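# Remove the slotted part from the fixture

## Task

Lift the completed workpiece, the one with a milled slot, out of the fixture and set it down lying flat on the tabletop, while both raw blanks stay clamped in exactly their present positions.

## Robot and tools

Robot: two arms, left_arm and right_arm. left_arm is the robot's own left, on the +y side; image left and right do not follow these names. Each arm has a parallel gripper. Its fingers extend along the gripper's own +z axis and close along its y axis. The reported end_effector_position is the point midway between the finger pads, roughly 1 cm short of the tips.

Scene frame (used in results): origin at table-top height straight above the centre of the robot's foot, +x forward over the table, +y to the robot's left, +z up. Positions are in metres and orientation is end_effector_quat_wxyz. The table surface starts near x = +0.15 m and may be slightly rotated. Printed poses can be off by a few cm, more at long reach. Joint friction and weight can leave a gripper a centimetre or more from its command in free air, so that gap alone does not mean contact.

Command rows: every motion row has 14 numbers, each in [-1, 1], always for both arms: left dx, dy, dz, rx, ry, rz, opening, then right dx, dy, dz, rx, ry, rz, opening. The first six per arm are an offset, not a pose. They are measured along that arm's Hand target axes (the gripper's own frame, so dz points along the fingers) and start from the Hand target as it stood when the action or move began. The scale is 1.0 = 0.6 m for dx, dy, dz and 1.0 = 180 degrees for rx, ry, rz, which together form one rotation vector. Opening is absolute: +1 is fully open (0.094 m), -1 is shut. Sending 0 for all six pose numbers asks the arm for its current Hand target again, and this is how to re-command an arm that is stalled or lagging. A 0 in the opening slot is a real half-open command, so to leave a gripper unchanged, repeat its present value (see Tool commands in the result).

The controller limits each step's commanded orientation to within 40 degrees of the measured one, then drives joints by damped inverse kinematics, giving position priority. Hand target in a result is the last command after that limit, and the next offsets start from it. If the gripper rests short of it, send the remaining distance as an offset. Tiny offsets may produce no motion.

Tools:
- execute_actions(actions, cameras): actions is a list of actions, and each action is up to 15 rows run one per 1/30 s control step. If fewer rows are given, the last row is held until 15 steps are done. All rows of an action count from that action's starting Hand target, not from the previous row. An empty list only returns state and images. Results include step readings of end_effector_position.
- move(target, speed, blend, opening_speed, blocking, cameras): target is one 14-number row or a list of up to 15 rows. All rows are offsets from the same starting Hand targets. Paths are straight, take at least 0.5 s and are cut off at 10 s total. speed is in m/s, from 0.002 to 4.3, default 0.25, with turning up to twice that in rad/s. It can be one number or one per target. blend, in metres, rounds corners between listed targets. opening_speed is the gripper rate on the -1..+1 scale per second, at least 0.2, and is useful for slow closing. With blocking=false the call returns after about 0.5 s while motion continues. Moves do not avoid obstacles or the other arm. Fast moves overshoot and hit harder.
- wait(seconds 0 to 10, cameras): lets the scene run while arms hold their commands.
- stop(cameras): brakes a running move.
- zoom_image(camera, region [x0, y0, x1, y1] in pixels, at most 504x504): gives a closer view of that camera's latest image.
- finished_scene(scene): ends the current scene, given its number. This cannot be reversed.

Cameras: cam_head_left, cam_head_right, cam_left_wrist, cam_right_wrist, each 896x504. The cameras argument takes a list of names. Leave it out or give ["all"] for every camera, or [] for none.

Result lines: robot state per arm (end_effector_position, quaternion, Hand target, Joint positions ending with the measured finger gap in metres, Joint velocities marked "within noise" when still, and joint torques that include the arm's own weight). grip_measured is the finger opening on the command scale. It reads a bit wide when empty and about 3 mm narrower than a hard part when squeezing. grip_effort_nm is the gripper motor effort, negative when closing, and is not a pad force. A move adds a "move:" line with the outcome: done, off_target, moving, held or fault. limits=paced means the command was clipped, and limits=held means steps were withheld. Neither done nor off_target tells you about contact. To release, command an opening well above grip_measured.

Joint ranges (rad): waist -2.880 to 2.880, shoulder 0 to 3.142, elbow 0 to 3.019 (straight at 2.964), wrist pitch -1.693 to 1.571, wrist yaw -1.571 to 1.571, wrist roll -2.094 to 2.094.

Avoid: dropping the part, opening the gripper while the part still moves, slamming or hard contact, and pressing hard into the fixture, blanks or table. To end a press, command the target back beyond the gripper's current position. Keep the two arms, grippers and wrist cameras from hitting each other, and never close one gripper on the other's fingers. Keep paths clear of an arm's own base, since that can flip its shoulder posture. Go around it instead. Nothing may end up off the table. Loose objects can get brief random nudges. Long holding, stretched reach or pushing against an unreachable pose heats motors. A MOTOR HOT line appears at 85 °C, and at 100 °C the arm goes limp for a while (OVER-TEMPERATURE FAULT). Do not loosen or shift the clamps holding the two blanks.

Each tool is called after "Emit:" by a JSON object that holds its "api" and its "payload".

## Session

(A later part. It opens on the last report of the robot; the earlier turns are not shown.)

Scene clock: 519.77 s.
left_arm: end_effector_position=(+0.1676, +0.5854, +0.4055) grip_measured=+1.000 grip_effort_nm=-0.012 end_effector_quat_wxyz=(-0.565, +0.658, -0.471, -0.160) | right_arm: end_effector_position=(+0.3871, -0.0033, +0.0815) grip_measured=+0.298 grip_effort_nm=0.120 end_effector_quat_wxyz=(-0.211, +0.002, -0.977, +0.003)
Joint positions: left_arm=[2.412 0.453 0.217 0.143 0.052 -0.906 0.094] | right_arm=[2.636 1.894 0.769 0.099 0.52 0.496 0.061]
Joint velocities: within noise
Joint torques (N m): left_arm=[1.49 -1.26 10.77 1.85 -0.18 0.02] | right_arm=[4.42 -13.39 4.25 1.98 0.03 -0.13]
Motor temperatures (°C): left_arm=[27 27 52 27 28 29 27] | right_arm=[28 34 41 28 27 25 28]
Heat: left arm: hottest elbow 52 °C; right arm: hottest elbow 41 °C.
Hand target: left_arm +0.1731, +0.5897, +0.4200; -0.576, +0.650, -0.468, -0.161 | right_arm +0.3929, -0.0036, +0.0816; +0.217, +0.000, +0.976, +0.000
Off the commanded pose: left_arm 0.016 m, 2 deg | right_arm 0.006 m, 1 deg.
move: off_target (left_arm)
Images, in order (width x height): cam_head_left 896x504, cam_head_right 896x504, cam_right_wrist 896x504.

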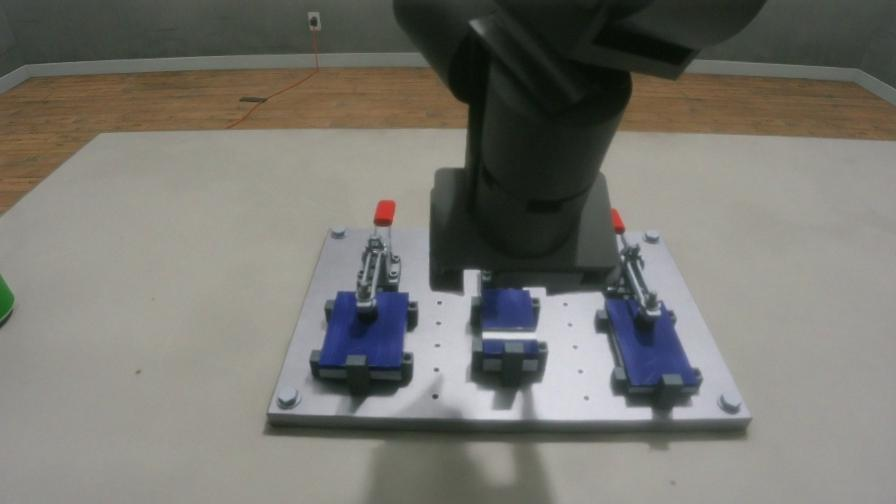

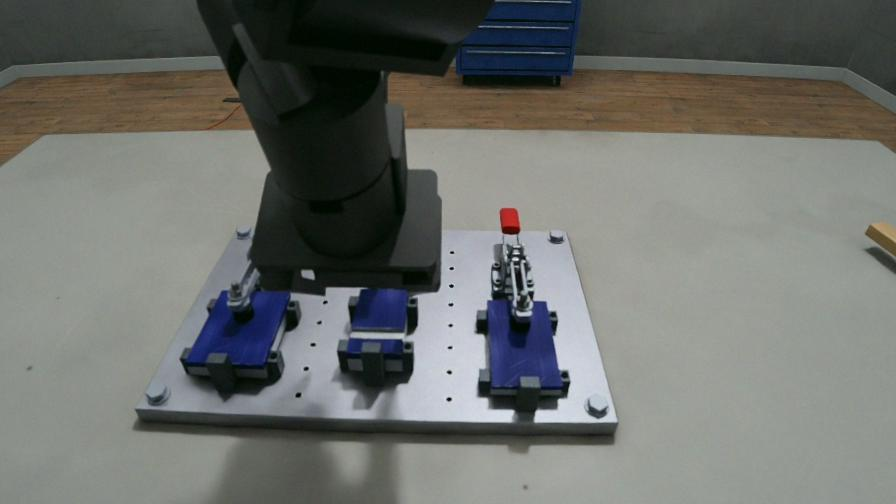

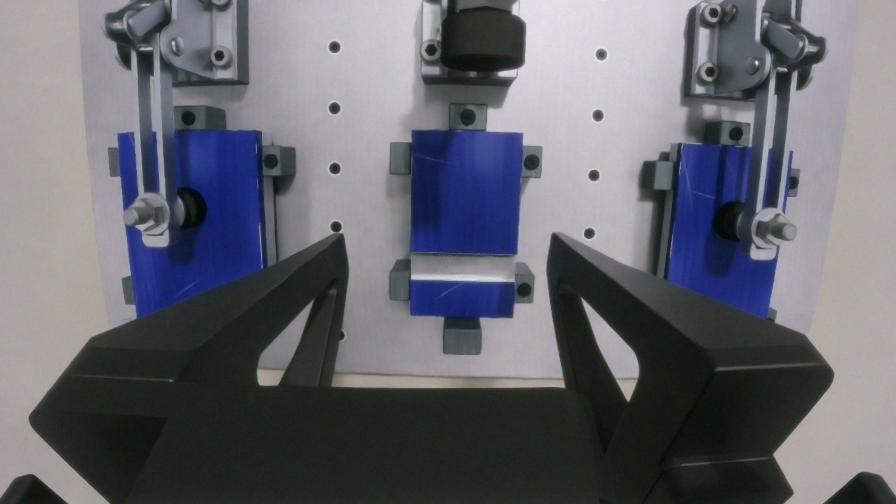

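Emit:
{"api": "move", "payload": {"target": [0,0,0,0,0,0,1, 0.0183,-0.0117,0.055,0,0,0,0.3], "speed": 0.1, "cameras": ["cam_head_left","cam_head_right","cam_right_wrist"]}}

Scene clock: 540.17 s.
left_arm: end_effector_position=(+0.1676, +0.5854, +0.4055) grip_measured=+1.000 grip_effort_nm=-0.007 end_effector_quat_wxyz=(-0.565, +0.658, -0.471, -0.160) | right_arm: end_effector_position=(+0.3846, -0.0143, +0.0459) grip_measured=+0.298 grip_effort_nm=0.115 end_effector_quat_wxyz=(-0.206, +0.004, -0.978, +0.005)
Joint positions: left_arm=[2.412 0.453 0.217 0.143 0.052 -0.906 0.094] | right_arm=[2.594 1.988 0.77 0.199 0.497 0.456 0.061]
Joint velocities: within noise
Joint torques (N m): left_arm=[1.49 -1.2 10.76 1.85 -0.18 0.02] | right_arm=[4.95 -13.63 4.66 1.89 -0.03 -0.17]
Motor temperatures (°C): left_arm=[27 27 52 27 28 29 27] | right_arm=[27 33 39 28 26 25 28]
Heat: left arm: hottest elbow 52 °C; right arm: hottest elbow 39 °C.
Hand target: left_arm +0.1731, +0.5897, +0.4200; -0.576, +0.650, -0.468, -0.161 | right_arm +0.3968, -0.0105, +0.0470; +0.216, +0.000, +0.976, +0.000
Off the commanded pose: left_arm 0.016 m, 2 deg | right_arm 0.013 m, 1 deg.
move: off_target (left_arm, right_arm)
Images, in order (width x height): cam_head_left 896x504, cam_head_right 896x504, cam_right_wrist 896x504.

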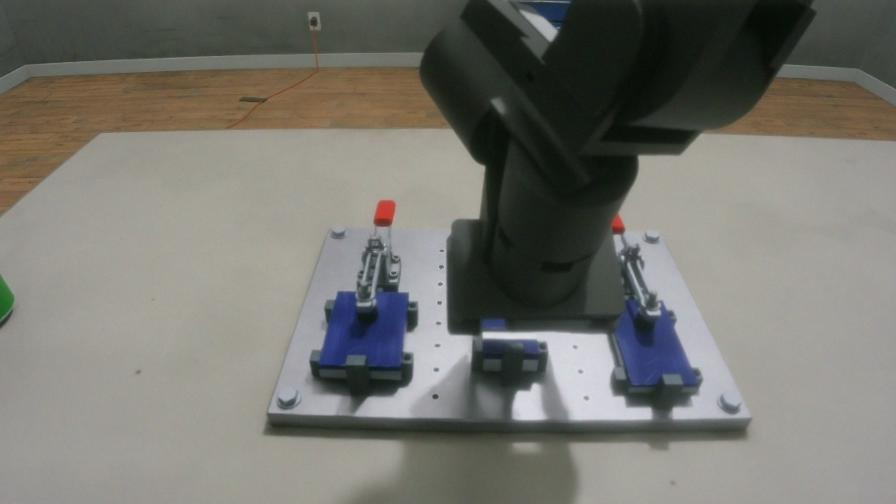

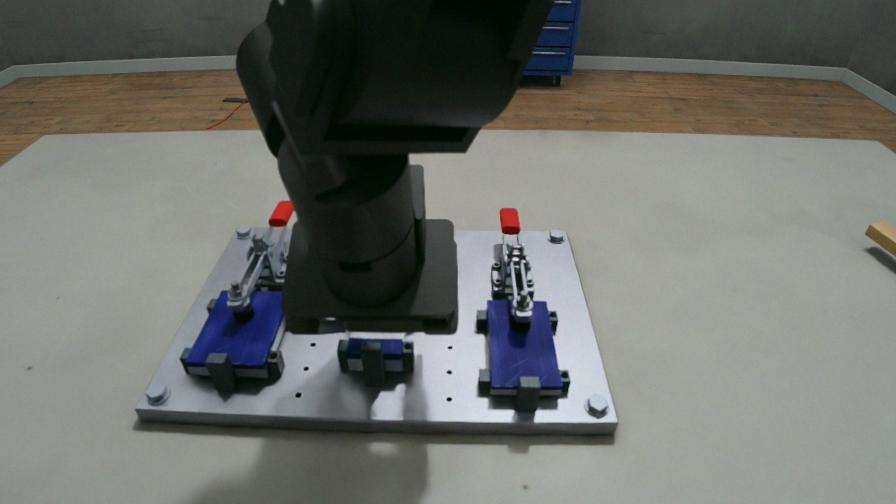

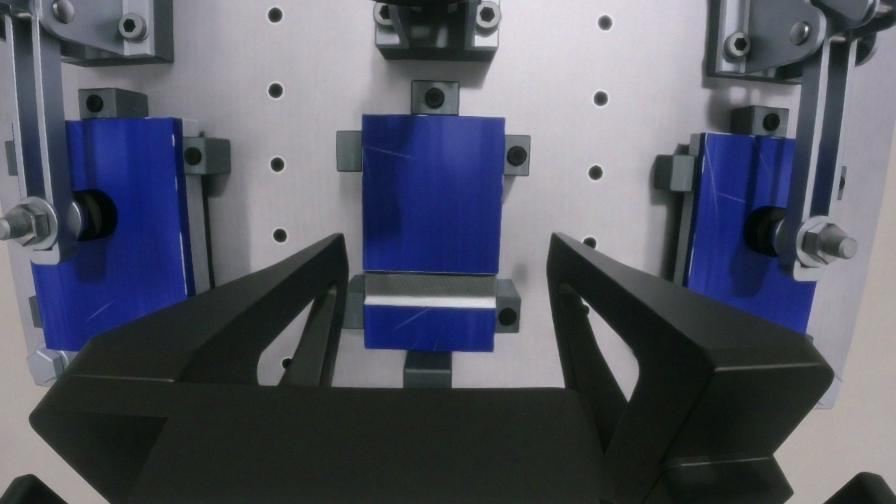

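Emit:
{"api": "move", "payload": {"target": [[0,0,0,0,0,0,1, -0.0097,0.0067,0.0045,0,0,0,0.3],[0,0,0,0,0,0,1, -0.0012,0.0067,0.0227,0,0,0,0.3]], "speed": 0.06, "cameras": ["cam_head_left","cam_head_right","cam_right_wrist"]}}

Scene clock: 567.50 s.
left_arm: end_effector_position=(+0.1676, +0.5854, +0.4055) grip_measured=+1.000 grip_effort_nm=-0.007 end_effector_quat_wxyz=(-0.565, +0.658, -0.471, -0.160) | right_arm: end_effector_position=(+0.3907, -0.0095, +0.0341) grip_measured=+0.298 grip_effort_nm=0.115 end_effector_quat_wxyz=(-0.206, +0.005, -0.978, +0.005)
Joint positions: left_arm=[2.412 0.453 0.217 0.143 0.052 -0.906 0.094] | right_arm=[2.587 2.028 0.801 0.212 0.493 0.448 0.061]
Joint velocities: within noise
Joint torques (N m): left_arm=[1.49 -1.2 10.76 1.85 -0.18 0.02] | right_arm=[4.66 -13.74 4.45 2.02 -0.02 -0.12]
Motor temperatures (°C): left_arm=[27 27 52 27 28 29 27] | right_arm=[27 32 37 28 26 25 28]
Heat: left arm: hottest elbow 52 °C; right arm: hottest elbow 37 °C.
Hand target: left_arm +0.1731, +0.5897, +0.4200; -0.576, +0.650, -0.468, -0.161 | right_arm +0.4031, -0.0065, +0.0349; +0.216, +0.000, +0.976, +0.000
Off the commanded pose: left_arm 0.016 m, 2 deg | right_arm 0.013 m, 1 deg.
move: off_target (left_arm, right_arm)
Images, in order (width x height): cam_head_left 896x504, cam_head_right 896x504, cam_right_wrist 896x504.

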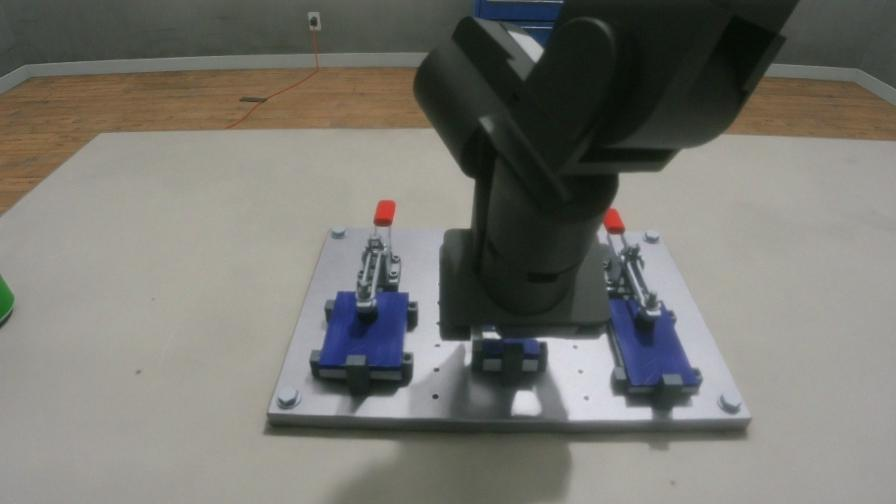

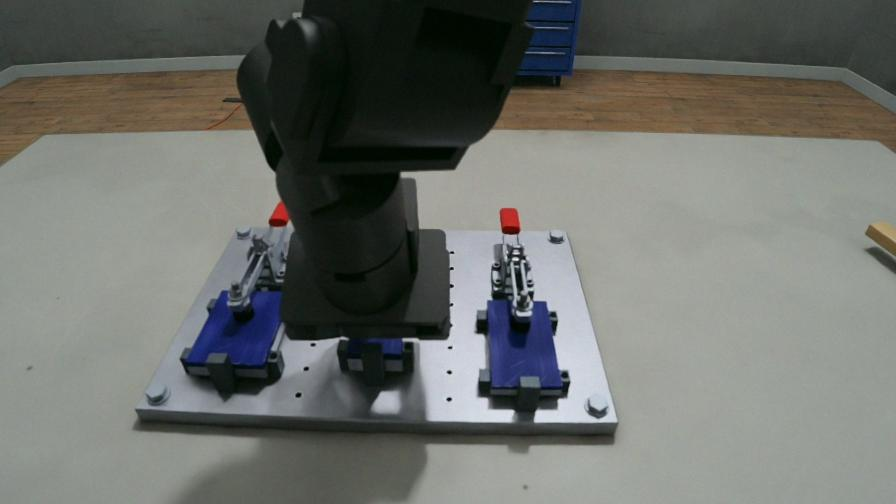

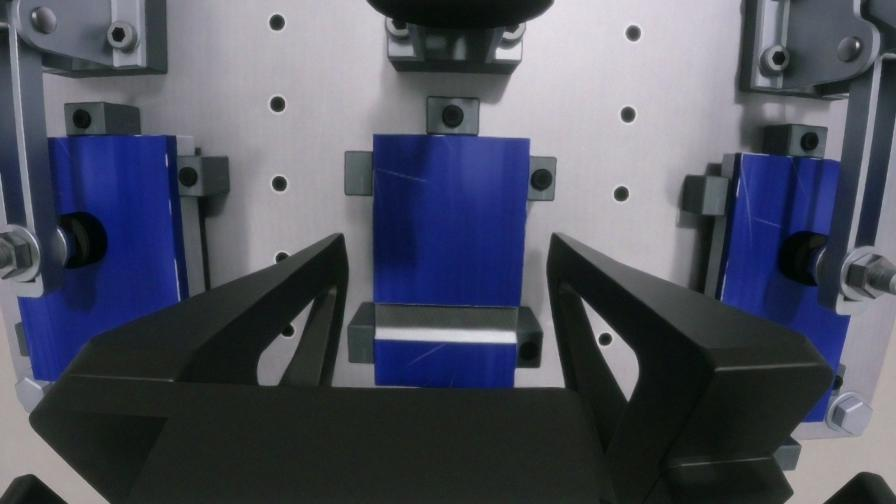

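Emit:
{"api": "move", "payload": {"target": [0,0,0,0,0,0,1, 0,0,0,0,0,0,-0.4], "speed": 0.06, "opening_speed": 0.4, "cameras": ["cam_right_wrist"]}}

Scene clock: 579.50 s.
left_arm: end_effector_position=(+0.1676, +0.5854, +0.4055) grip_measured=+1.000 grip_effort_nm=-0.007 end_effector_quat_wxyz=(-0.565, +0.658, -0.471, -0.160) | right_arm: end_effector_position=(+0.3907, -0.0094, +0.0341) grip_measured=-0.155 grip_effort_nm=-1.033 end_effector_quat_wxyz=(-0.206, +0.006, -0.978, +0.005)
Joint positions: left_arm=[2.412 0.453 0.217 0.143 0.052 -0.906 0.094] | right_arm=[2.587 2.028 0.801 0.212 0.492 0.447 0.04]
Joint velocities: within noise
Joint torques (N m): left_arm=[1.49 -1.2 10.76 1.85 -0.18 0.02] | right_arm=[4.6 -13.51 4.46 1.96 0.07 -0.11]
Motor temperatures (°C): left_arm=[27 27 52 27 28 29 27] | right_arm=[27 33 37 28 26 25 28]
Heat: left arm: hottest elbow 52 °C; right arm: hottest elbow 37 °C.
Hand target: left_arm +0.1731, +0.5897, +0.4200; -0.576, +0.650, -0.468, -0.161 | right_arm +0.4030, -0.0065, +0.0349; +0.216, +0.000, +0.976, +0.000
Off the commanded pose: left_arm 0.016 m, 2 deg | right_arm 0.013 m, 1 deg.
move: off_target (left_arm, right_arm)
Images, in order (width x height): cam_right_wrist 896x504.

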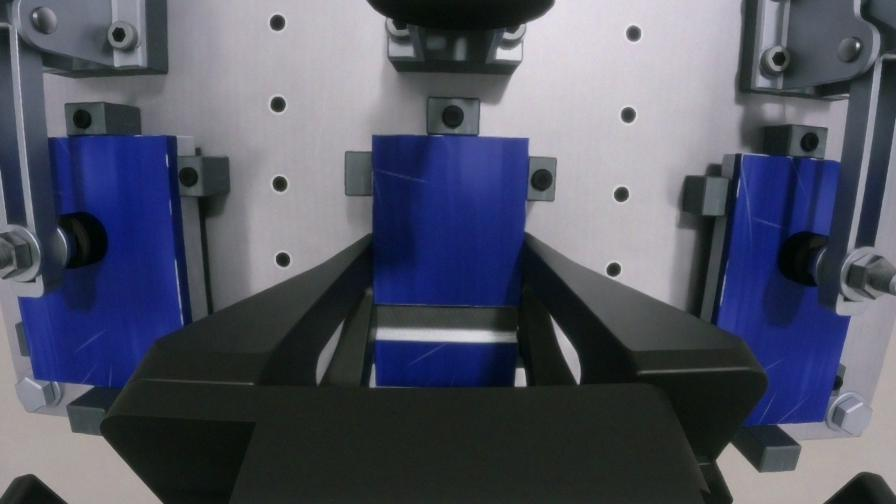

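Emit:
{"api": "move", "payload": {"target": [[0,0,0,0,0,0,1, -0.0247,0,-0.0529,0,0,0,-0.4],[0,0,0,0,0,0,1, -0.025,0,-0.172,0,0,0,-0.4]], "speed": 0.1, "blend": 0.01}}

Scene clock: 598.33 s.
left_arm: end_effector_position=(+0.1676, +0.5854, +0.4055) grip_measured=+1.000 grip_effort_nm=-0.012 end_effector_quat_wxyz=(-0.565, +0.658, -0.471, -0.160) | right_arm: end_effector_position=(+0.3700, -0.0136, +0.1227) grip_measured=-0.155 grip_effort_nm=-1.033 end_effector_quat_wxyz=(-0.206, +0.003, -0.978, +0.009)
Joint positions: left_arm=[2.412 0.453 0.217 0.143 0.052 -0.906 0.094] | right_arm=[2.673 1.754 0.712 -0.02 0.543 0.538 0.04]
Joint velocities: within noise
Joint torques (N m): left_arm=[1.49 -1.2 10.76 1.85 -0.18 0.03] | right_arm=[6.59 -15.21 4.57 1.11 0.36 0.05]
Motor temperatures (°C): left_arm=[27 27 53 27 28 29 27] | right_arm=[27 33 36 28 26 25 30]
Heat: left arm: hottest elbow 53 °C; right arm: hottest elbow 36 °C.
Hand target: left_arm +0.1731, +0.5897, +0.4200; -0.576, +0.650, -0.468, -0.161 | right_arm +0.3732, -0.0065, +0.1349; +0.216, +0.000, +0.976, +0.000
Off the commanded pose: left_arm 0.016 m, 2 deg | right_arm 0.014 m, 2 deg.
move: off_target (left_arm, right_arm)

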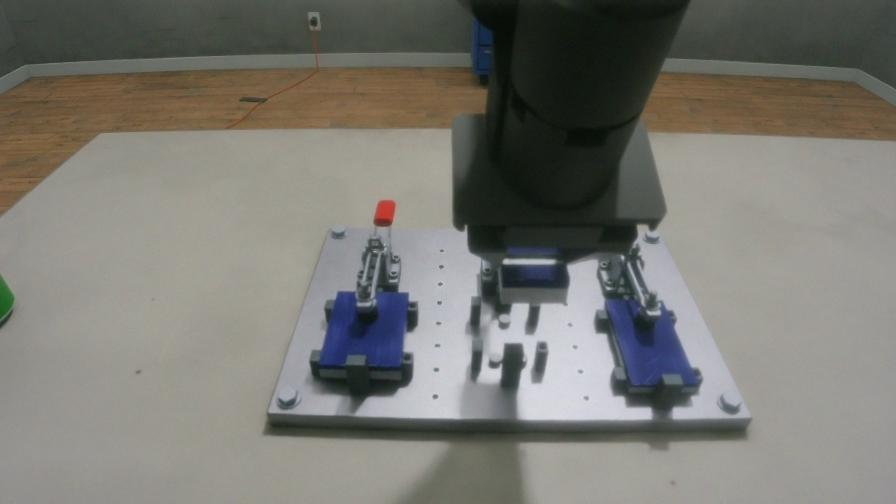

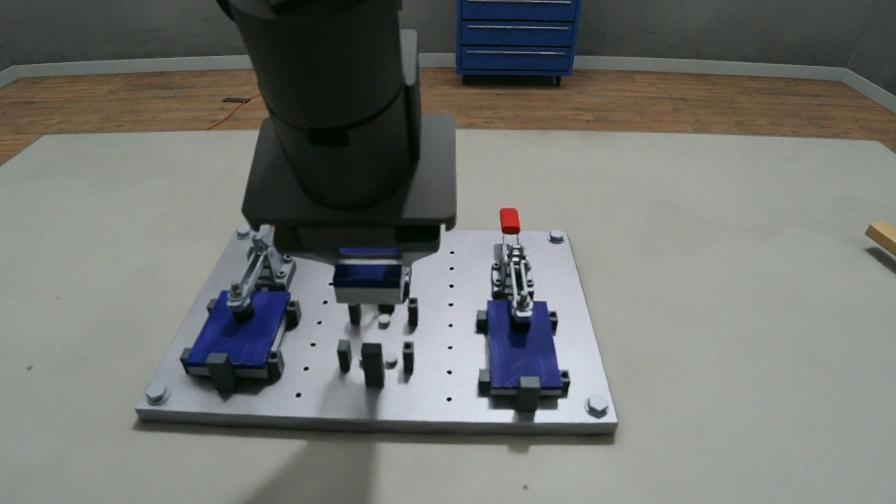

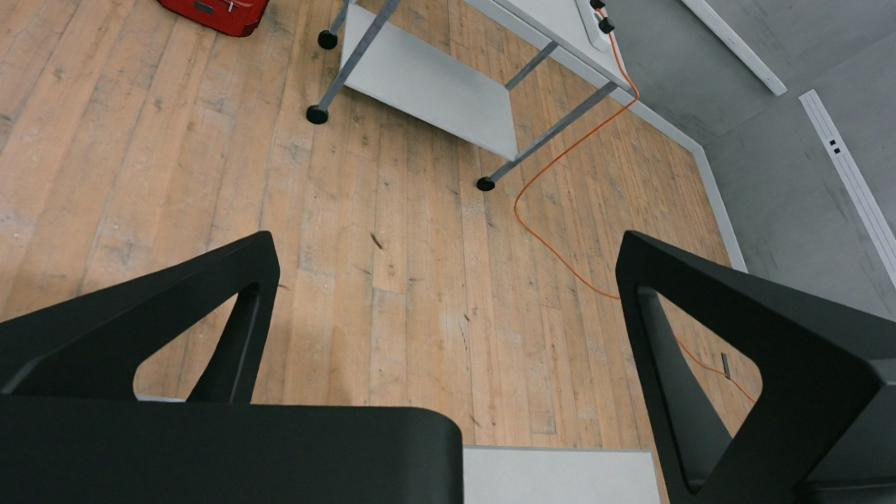

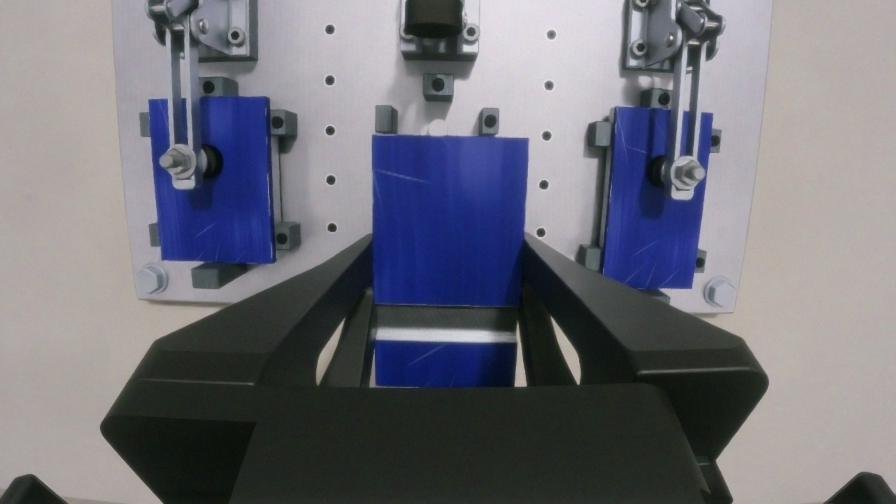

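Emit:
{"api": "move", "payload": {"target": [[0,0,0,0,0,0,1, 0,-0.41,0.0,0,0,0,-0.4],[0,0,0,0,0,0,1, 0.055,-0.41,0.121,0,0,0,-0.4]], "speed": [0.25, 0.15], "blend": 0.02}}

Scene clock: 608.97 s.
left_arm: end_effector_position=(+0.1676, +0.5854, +0.4055) grip_measured=+1.000 grip_effort_nm=-0.007 end_effector_quat_wxyz=(-0.565, +0.658, -0.471, -0.160) | right_arm: end_effector_position=(+0.3661, -0.2493, +0.0540) grip_measured=-0.155 grip_effort_nm=-1.028 end_effector_quat_wxyz=(-0.205, +0.001, -0.979, -0.002)
Joint positions: left_arm=[2.412 0.453 0.217 0.143 0.052 -0.906 0.094] | right_arm=[1.983 1.783 0.447 0.478 0.114 -0.048 0.04]
Joint velocities: within noise
Joint torques (N m): left_arm=[1.44 -1.26 10.76 1.85 -0.18 0.02] | right_arm=[1.38 -11.63 1.48 2.45 -0.13 -0.12]
Motor temperatures (°C): left_arm=[27 27 53 27 28 29 27] | right_arm=[27 33 36 28 27 25 30]
Heat: left arm: hottest elbow 53 °C; right arm: hottest elbow 36 °C.
Hand target: left_arm +0.1731, +0.5897, +0.4200; -0.576, +0.650, -0.468, -0.161 | right_arm +0.3741, -0.2526, +0.0550; +0.216, +0.000, +0.976, +0.000
Off the commanded pose: left_arm 0.016 m, 2 deg | right_arm 0.009 m, 1 deg.
move: off_target (left_arm)

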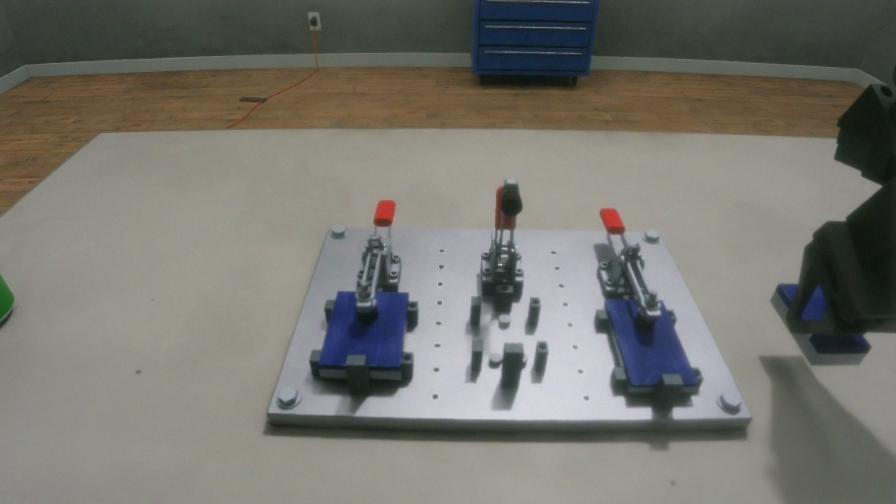

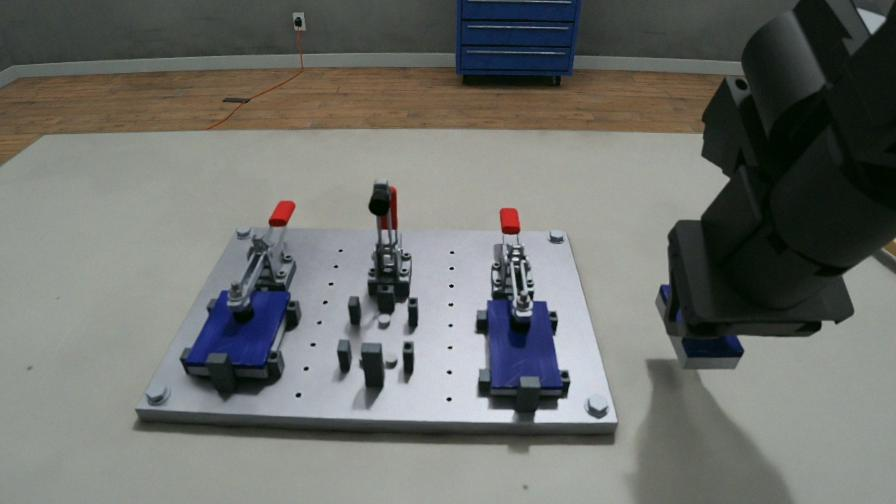

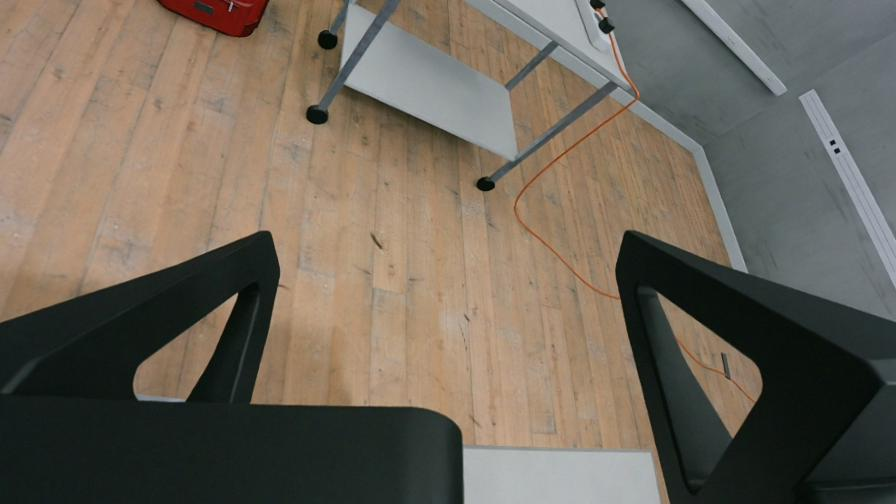

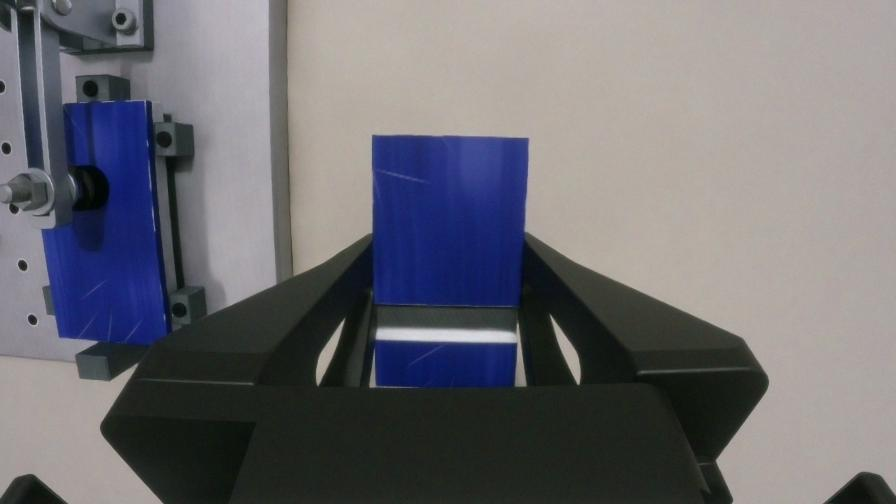

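Emit:
{"api": "move", "payload": {"target": [0,0,0,0,0,0,1, 0.0211,0,0.0453,0,0,0,-0.4], "speed": 0.1, "cameras": ["cam_head_left","cam_head_right"]}}

Scene clock: 616.57 s.
left_arm: end_effector_position=(+0.1676, +0.5854, +0.4055) grip_measured=+1.000 grip_effort_nm=-0.012 end_effector_quat_wxyz=(-0.565, +0.658, -0.471, -0.160) | right_arm: end_effector_position=(+0.3670, -0.2491, +0.0237) grip_measured=-0.155 grip_effort_nm=-1.028 end_effector_quat_wxyz=(-0.205, +0.001, -0.979, -0.002)
Joint positions: left_arm=[2.412 0.453 0.217 0.143 0.052 -0.906 0.094] | right_arm=[1.972 1.913 0.482 0.573 0.107 -0.057 0.04]
Joint velocities: within noise
Joint torques (N m): left_arm=[1.44 -1.2 10.76 1.85 -0.18 0.02] | right_arm=[1.38 -11.22 0.31 2.21 -0.18 -0.12]
Motor temperatures (°C): left_arm=[27 27 53 27 28 29 27] | right_arm=[27 32 36 28 27 25 30]
Heat: left arm: hottest elbow 53 °C; right arm: hottest elbow 36 °C.
Hand target: left_arm +0.1731, +0.5897, +0.4200; -0.576, +0.650, -0.468, -0.161 | right_arm +0.3740, -0.2525, +0.0251; +0.216, +0.000, +0.976, +0.000
Off the commanded pose: left_arm 0.016 m, 2 deg | right_arm 0.008 m, 1 deg.
move: off_target (left_arm)
Images, in order (width x height): cam_head_left 896x504, cam_head_right 896x504.

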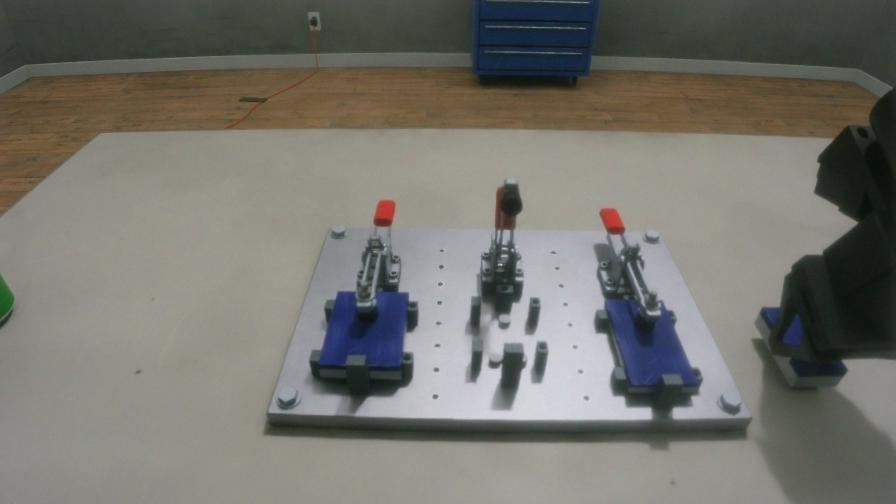

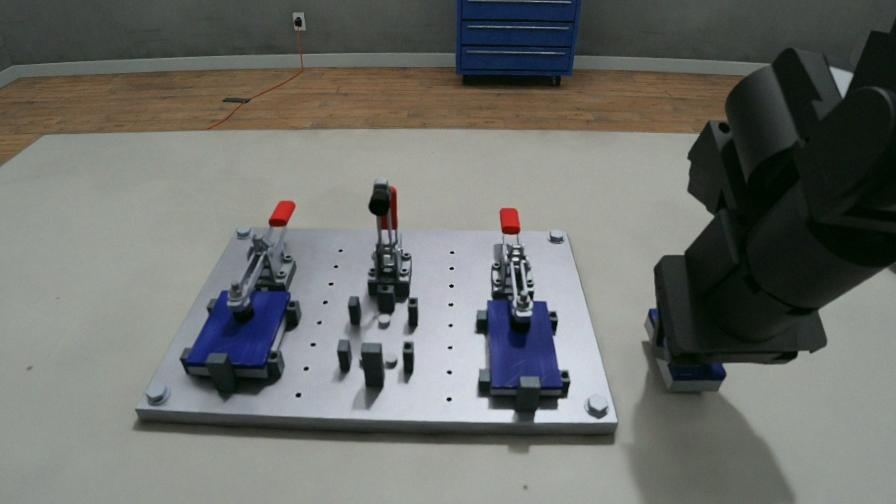

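Emit:
{"api": "move", "payload": {"target": [0,0,0,0,0,0,1, 0.0056,0,0.0121,0,0,0,-0.4], "speed": 0.04, "cameras": ["cam_head_left","cam_head_right"]}}

Emit:
{"api": "zoom_image", "payload": {"camera": "cam_head_right", "region": [620, 280, 780, 420]}}

Scene clock: 622.80 s.
left_arm: end_effector_position=(+0.1676, +0.5854, +0.4055) grip_measured=+1.000 grip_effort_nm=-0.007 end_effector_quat_wxyz=(-0.565, +0.658, -0.471, -0.160) | right_arm: end_effector_position=(+0.3671, -0.2490, +0.0161) grip_measured=-0.155 grip_effort_nm=-1.028 end_effector_quat_wxyz=(-0.205, +0.001, -0.979, -0.002)
Joint positions: left_arm=[2.412 0.453 0.217 0.143 0.052 -0.906 0.094] | right_arm=[1.969 1.944 0.492 0.596 0.105 -0.06 0.04]
Joint velocities: within noise
Joint torques (N m): left_arm=[1.44 -1.2 10.76 1.85 -0.18 0.02] | right_arm=[2.08 -11.05 0.28 2.52 -0.16 -0.19]
Motor temperatures (°C): left_arm=[27 27 53 27 28 29 27] | right_arm=[27 32 35 28 26 25 31]
Heat: left arm: hottest elbow 53 °C; right arm: hottest elbow 35 °C.
Hand target: left_arm +0.1731, +0.5897, +0.4200; -0.576, +0.650, -0.468, -0.161 | right_arm +0.3740, -0.2526, +0.0171; +0.216, +0.000, +0.976, +0.000
Off the commanded pose: left_arm 0.016 m, 2 deg | right_arm 0.008 m, 1 deg.
move: off_target (left_arm)
Images, in order (width x height): cam_head_left 896x504, cam_head_right 896x504.

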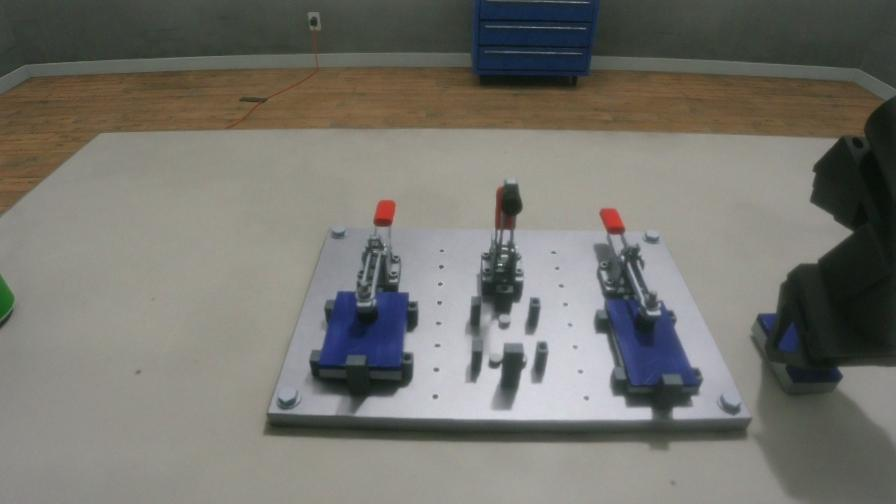

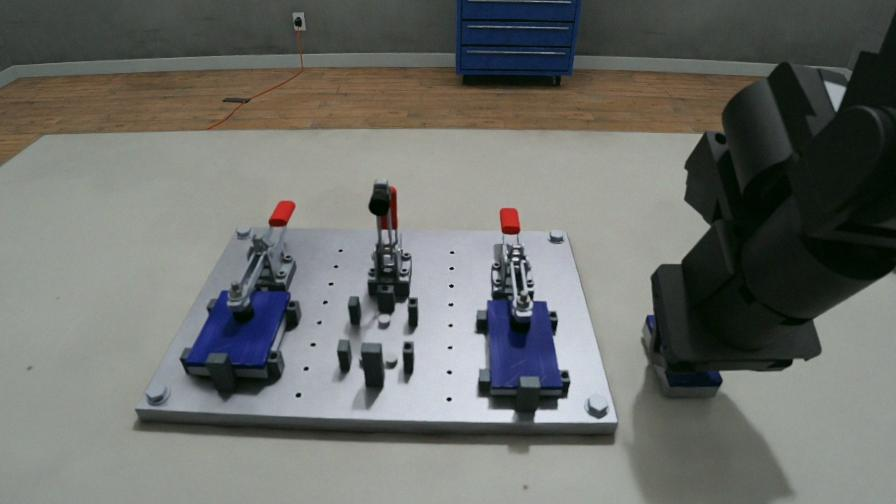

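Scaled by 3.150 from the camera's 896x504 image, which has a finer 1280x720 frame.

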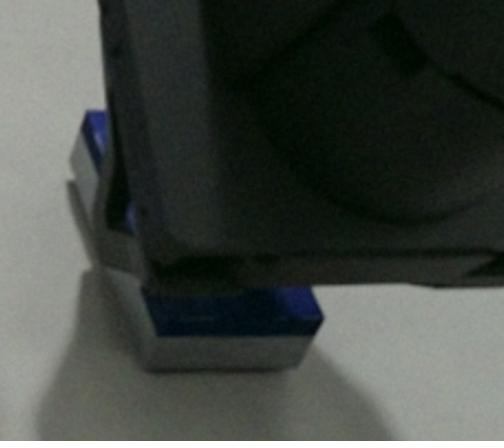

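Emit:
{"api": "move", "payload": {"target": [0,0,0,0,0,0,1, 0.0035,0,0.0076,0,0,0,-0.4], "speed": 0.04, "cameras": ["cam_head_right"]}}

Emit:
{"api": "zoom_image", "payload": {"camera": "cam_head_right", "region": [620, 280, 780, 420]}}

Scene clock: 627.93 s.
left_arm: end_effector_position=(+0.1676, +0.5854, +0.4055) grip_measured=+1.000 grip_effort_nm=-0.002 end_effector_quat_wxyz=(-0.565, +0.658, -0.471, -0.160) | right_arm: end_effector_position=(+0.3682, -0.2490, +0.0127) grip_measured=-0.155 grip_effort_nm=-1.033 end_effector_quat_wxyz=(-0.207, +0.001, -0.978, -0.002)
Joint positions: left_arm=[2.412 0.453 0.217 0.143 0.052 -0.906 0.094] | right_arm=[1.968 1.96 0.498 0.61 0.104 -0.062 0.04]
Joint velocities: within noise
Joint torques (N m): left_arm=[1.44 -1.2 10.76 1.85 -0.18 0.02] | right_arm=[1.38 -10.93 0.14 2.33 -0.14 -0.11]
Motor temperatures (°C): left_arm=[27 27 53 27 28 29 27] | right_arm=[27 32 35 28 26 25 31]
Heat: left arm: hottest elbow 53 °C; right arm: hottest elbow 35 °C.
Hand target: left_arm +0.1731, +0.5897, +0.4200; -0.576, +0.650, -0.468, -0.161 | right_arm +0.3741, -0.2525, +0.0120; +0.216, +0.000, +0.976, +0.000
Off the commanded pose: left_arm 0.016 m, 2 deg | right_arm 0.007 m, 1 deg.
move: off_target (left_arm)
Images, in order (width x height): cam_head_right 896x504.

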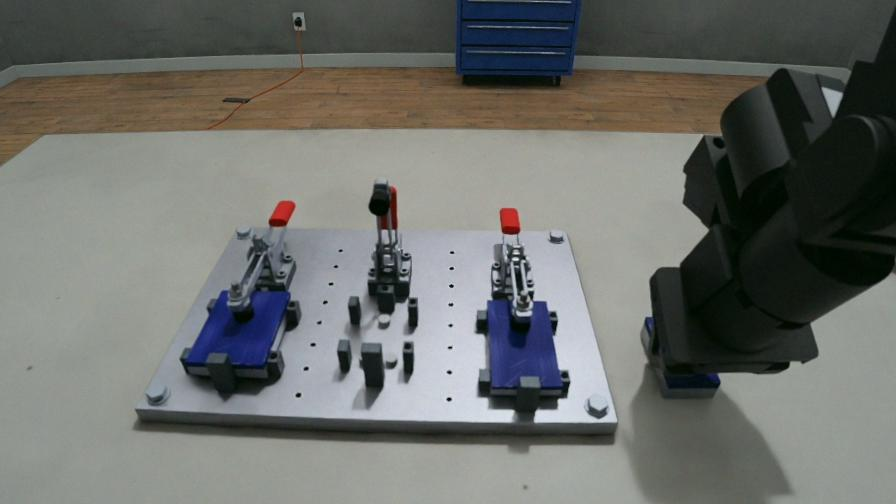

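Scaled by 3.150 from the camera's 896x504 image, which has a finer 1280x720 frame.

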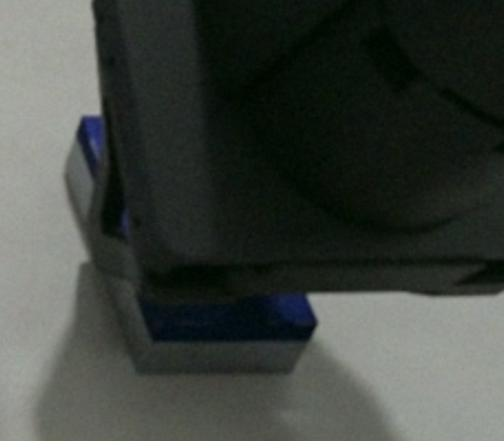

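Emit:
{"api": "move", "payload": {"target": [0,0,0,0,0,0,1, 0.0014,0,0.003,0,0,0,-0.4], "speed": 0.04, "cameras": []}}

Scene clock: 635.00 s.
left_arm: end_effector_position=(+0.1676, +0.5854, +0.4055) grip_measured=+1.000 grip_effort_nm=-0.017 end_effector_quat_wxyz=(-0.565, +0.658, -0.471, -0.160) | right_arm: end_effector_position=(+0.3687, -0.2488, +0.0125) grip_measured=-0.155 grip_effort_nm=-1.033 end_effector_quat_wxyz=(-0.209, +0.002, -0.978, -0.002)
Joint positions: left_arm=[2.412 0.453 0.217 0.143 0.052 -0.906 0.094] | right_arm=[1.968 1.963 0.498 0.617 0.103 -0.062 0.04]
Joint velocities: within noise
Joint torques (N m): left_arm=[1.44 -1.2 10.76 1.85 -0.18 0.02] | right_arm=[1.67 -9.93 0.36 2 -0.16 -0.13]
Motor temperatures (°C): left_arm=[27 27 53 27 28 29 27] | right_arm=[27 32 35 28 26 25 31]
Heat: left arm: hottest elbow 53 °C; right arm: hottest elbow 35 °C.
Hand target: left_arm +0.1731, +0.5897, +0.4200; -0.576, +0.650, -0.468, -0.161 | right_arm +0.3741, -0.2525, +0.0100; +0.216, +0.000, +0.976, +0.000
Off the commanded pose: left_arm 0.016 m, 2 deg | right_arm 0.007 m, 1 deg.
move: off_target (left_arm)
No camera images: "cameras" was empty.

Emit:
{"api": "move", "payload": {"target": [[0,0,0,0,0,0,1, 0,0,0,0,0,0,0.3],[0,0,0,0,0,0,1, -0.05,0,-0.107,0,0,0,0.3]], "speed": 0.1, "opening_speed": 0.6}}

Scene clock: 641.43 s.
left_arm: end_effector_position=(+0.1676, +0.5854, +0.4055) grip_measured=+1.000 grip_effort_nm=-0.012 end_effector_quat_wxyz=(-0.565, +0.658, -0.471, -0.160) | right_arm: end_effector_position=(+0.3730, -0.2564, +0.0759) grip_measured=+0.298 grip_effort_nm=0.120 end_effector_quat_wxyz=(-0.213, +0.000, -0.977, +0.002)
Joint positions: left_arm=[2.412 0.453 0.217 0.143 0.052 -0.906 0.094] | right_arm=[1.974 1.689 0.437 0.412 0.115 -0.057 0.061]
Joint velocities: within noise
Joint torques (N m): left_arm=[1.49 -1.2 10.76 1.85 -0.18 0.02] | right_arm=[3.19 -11.4 1.09 1.14 0.11 0]
Motor temperatures (°C): left_arm=[27 27 53 27 28 29 27] | right_arm=[27 32 34 28 26 25 31]
Heat: left arm: hottest elbow 53 °C; right arm: hottest elbow 34 °C.
Hand target: left_arm +0.1731, +0.5897, +0.4200; -0.576, +0.650, -0.468, -0.161 | right_arm +0.3742, -0.2526, +0.0809; +0.216, +0.000, +0.976, +0.000
Off the commanded pose: left_arm 0.016 m, 2 deg | right_arm 0.006 m, 0 deg.
move: off_target (left_arm)

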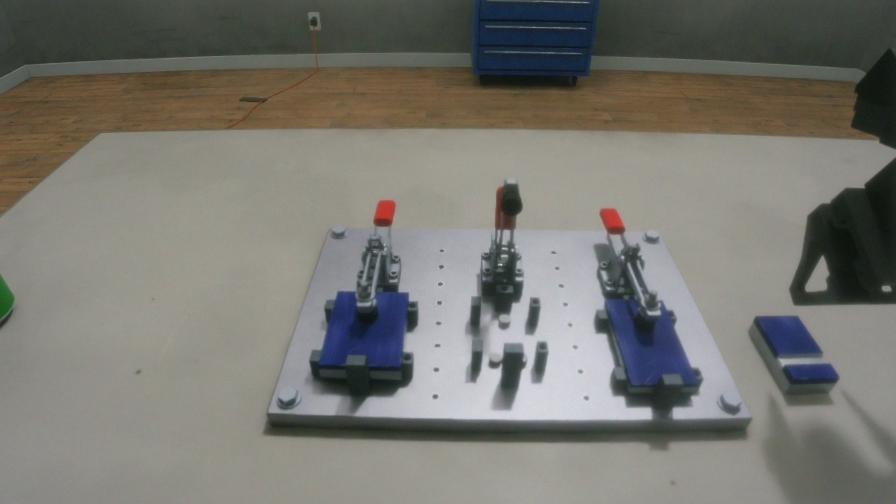

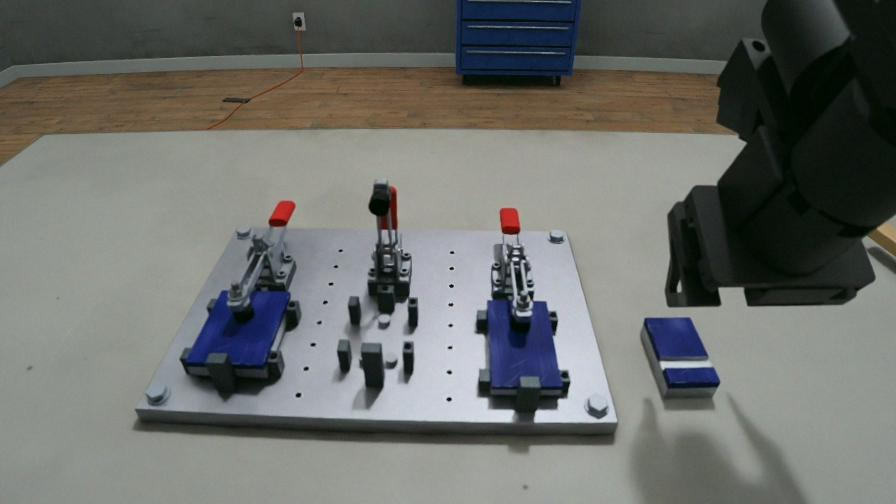

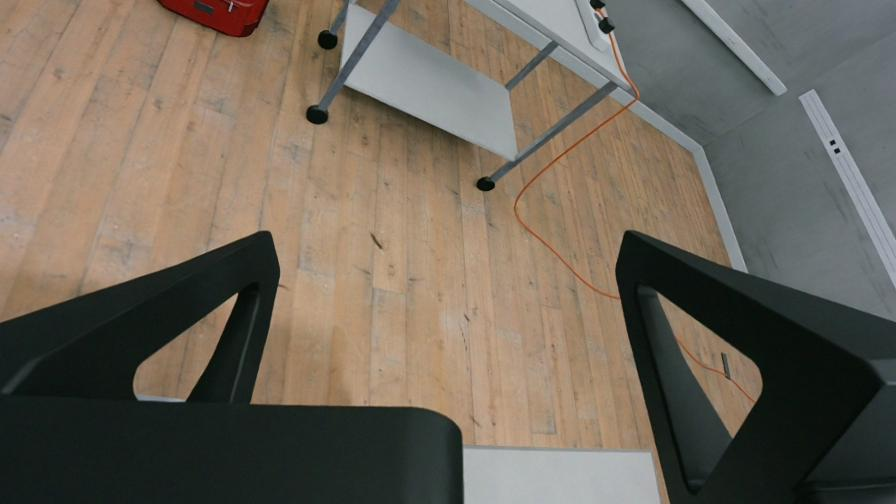

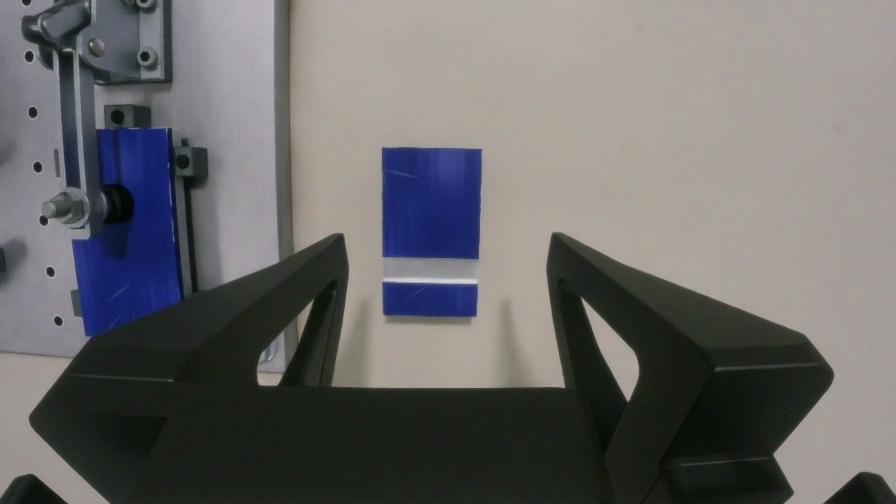

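Emit:
{"api": "finished_scene", "payload": {"scene": 1}}

The scene is finished: the task was done.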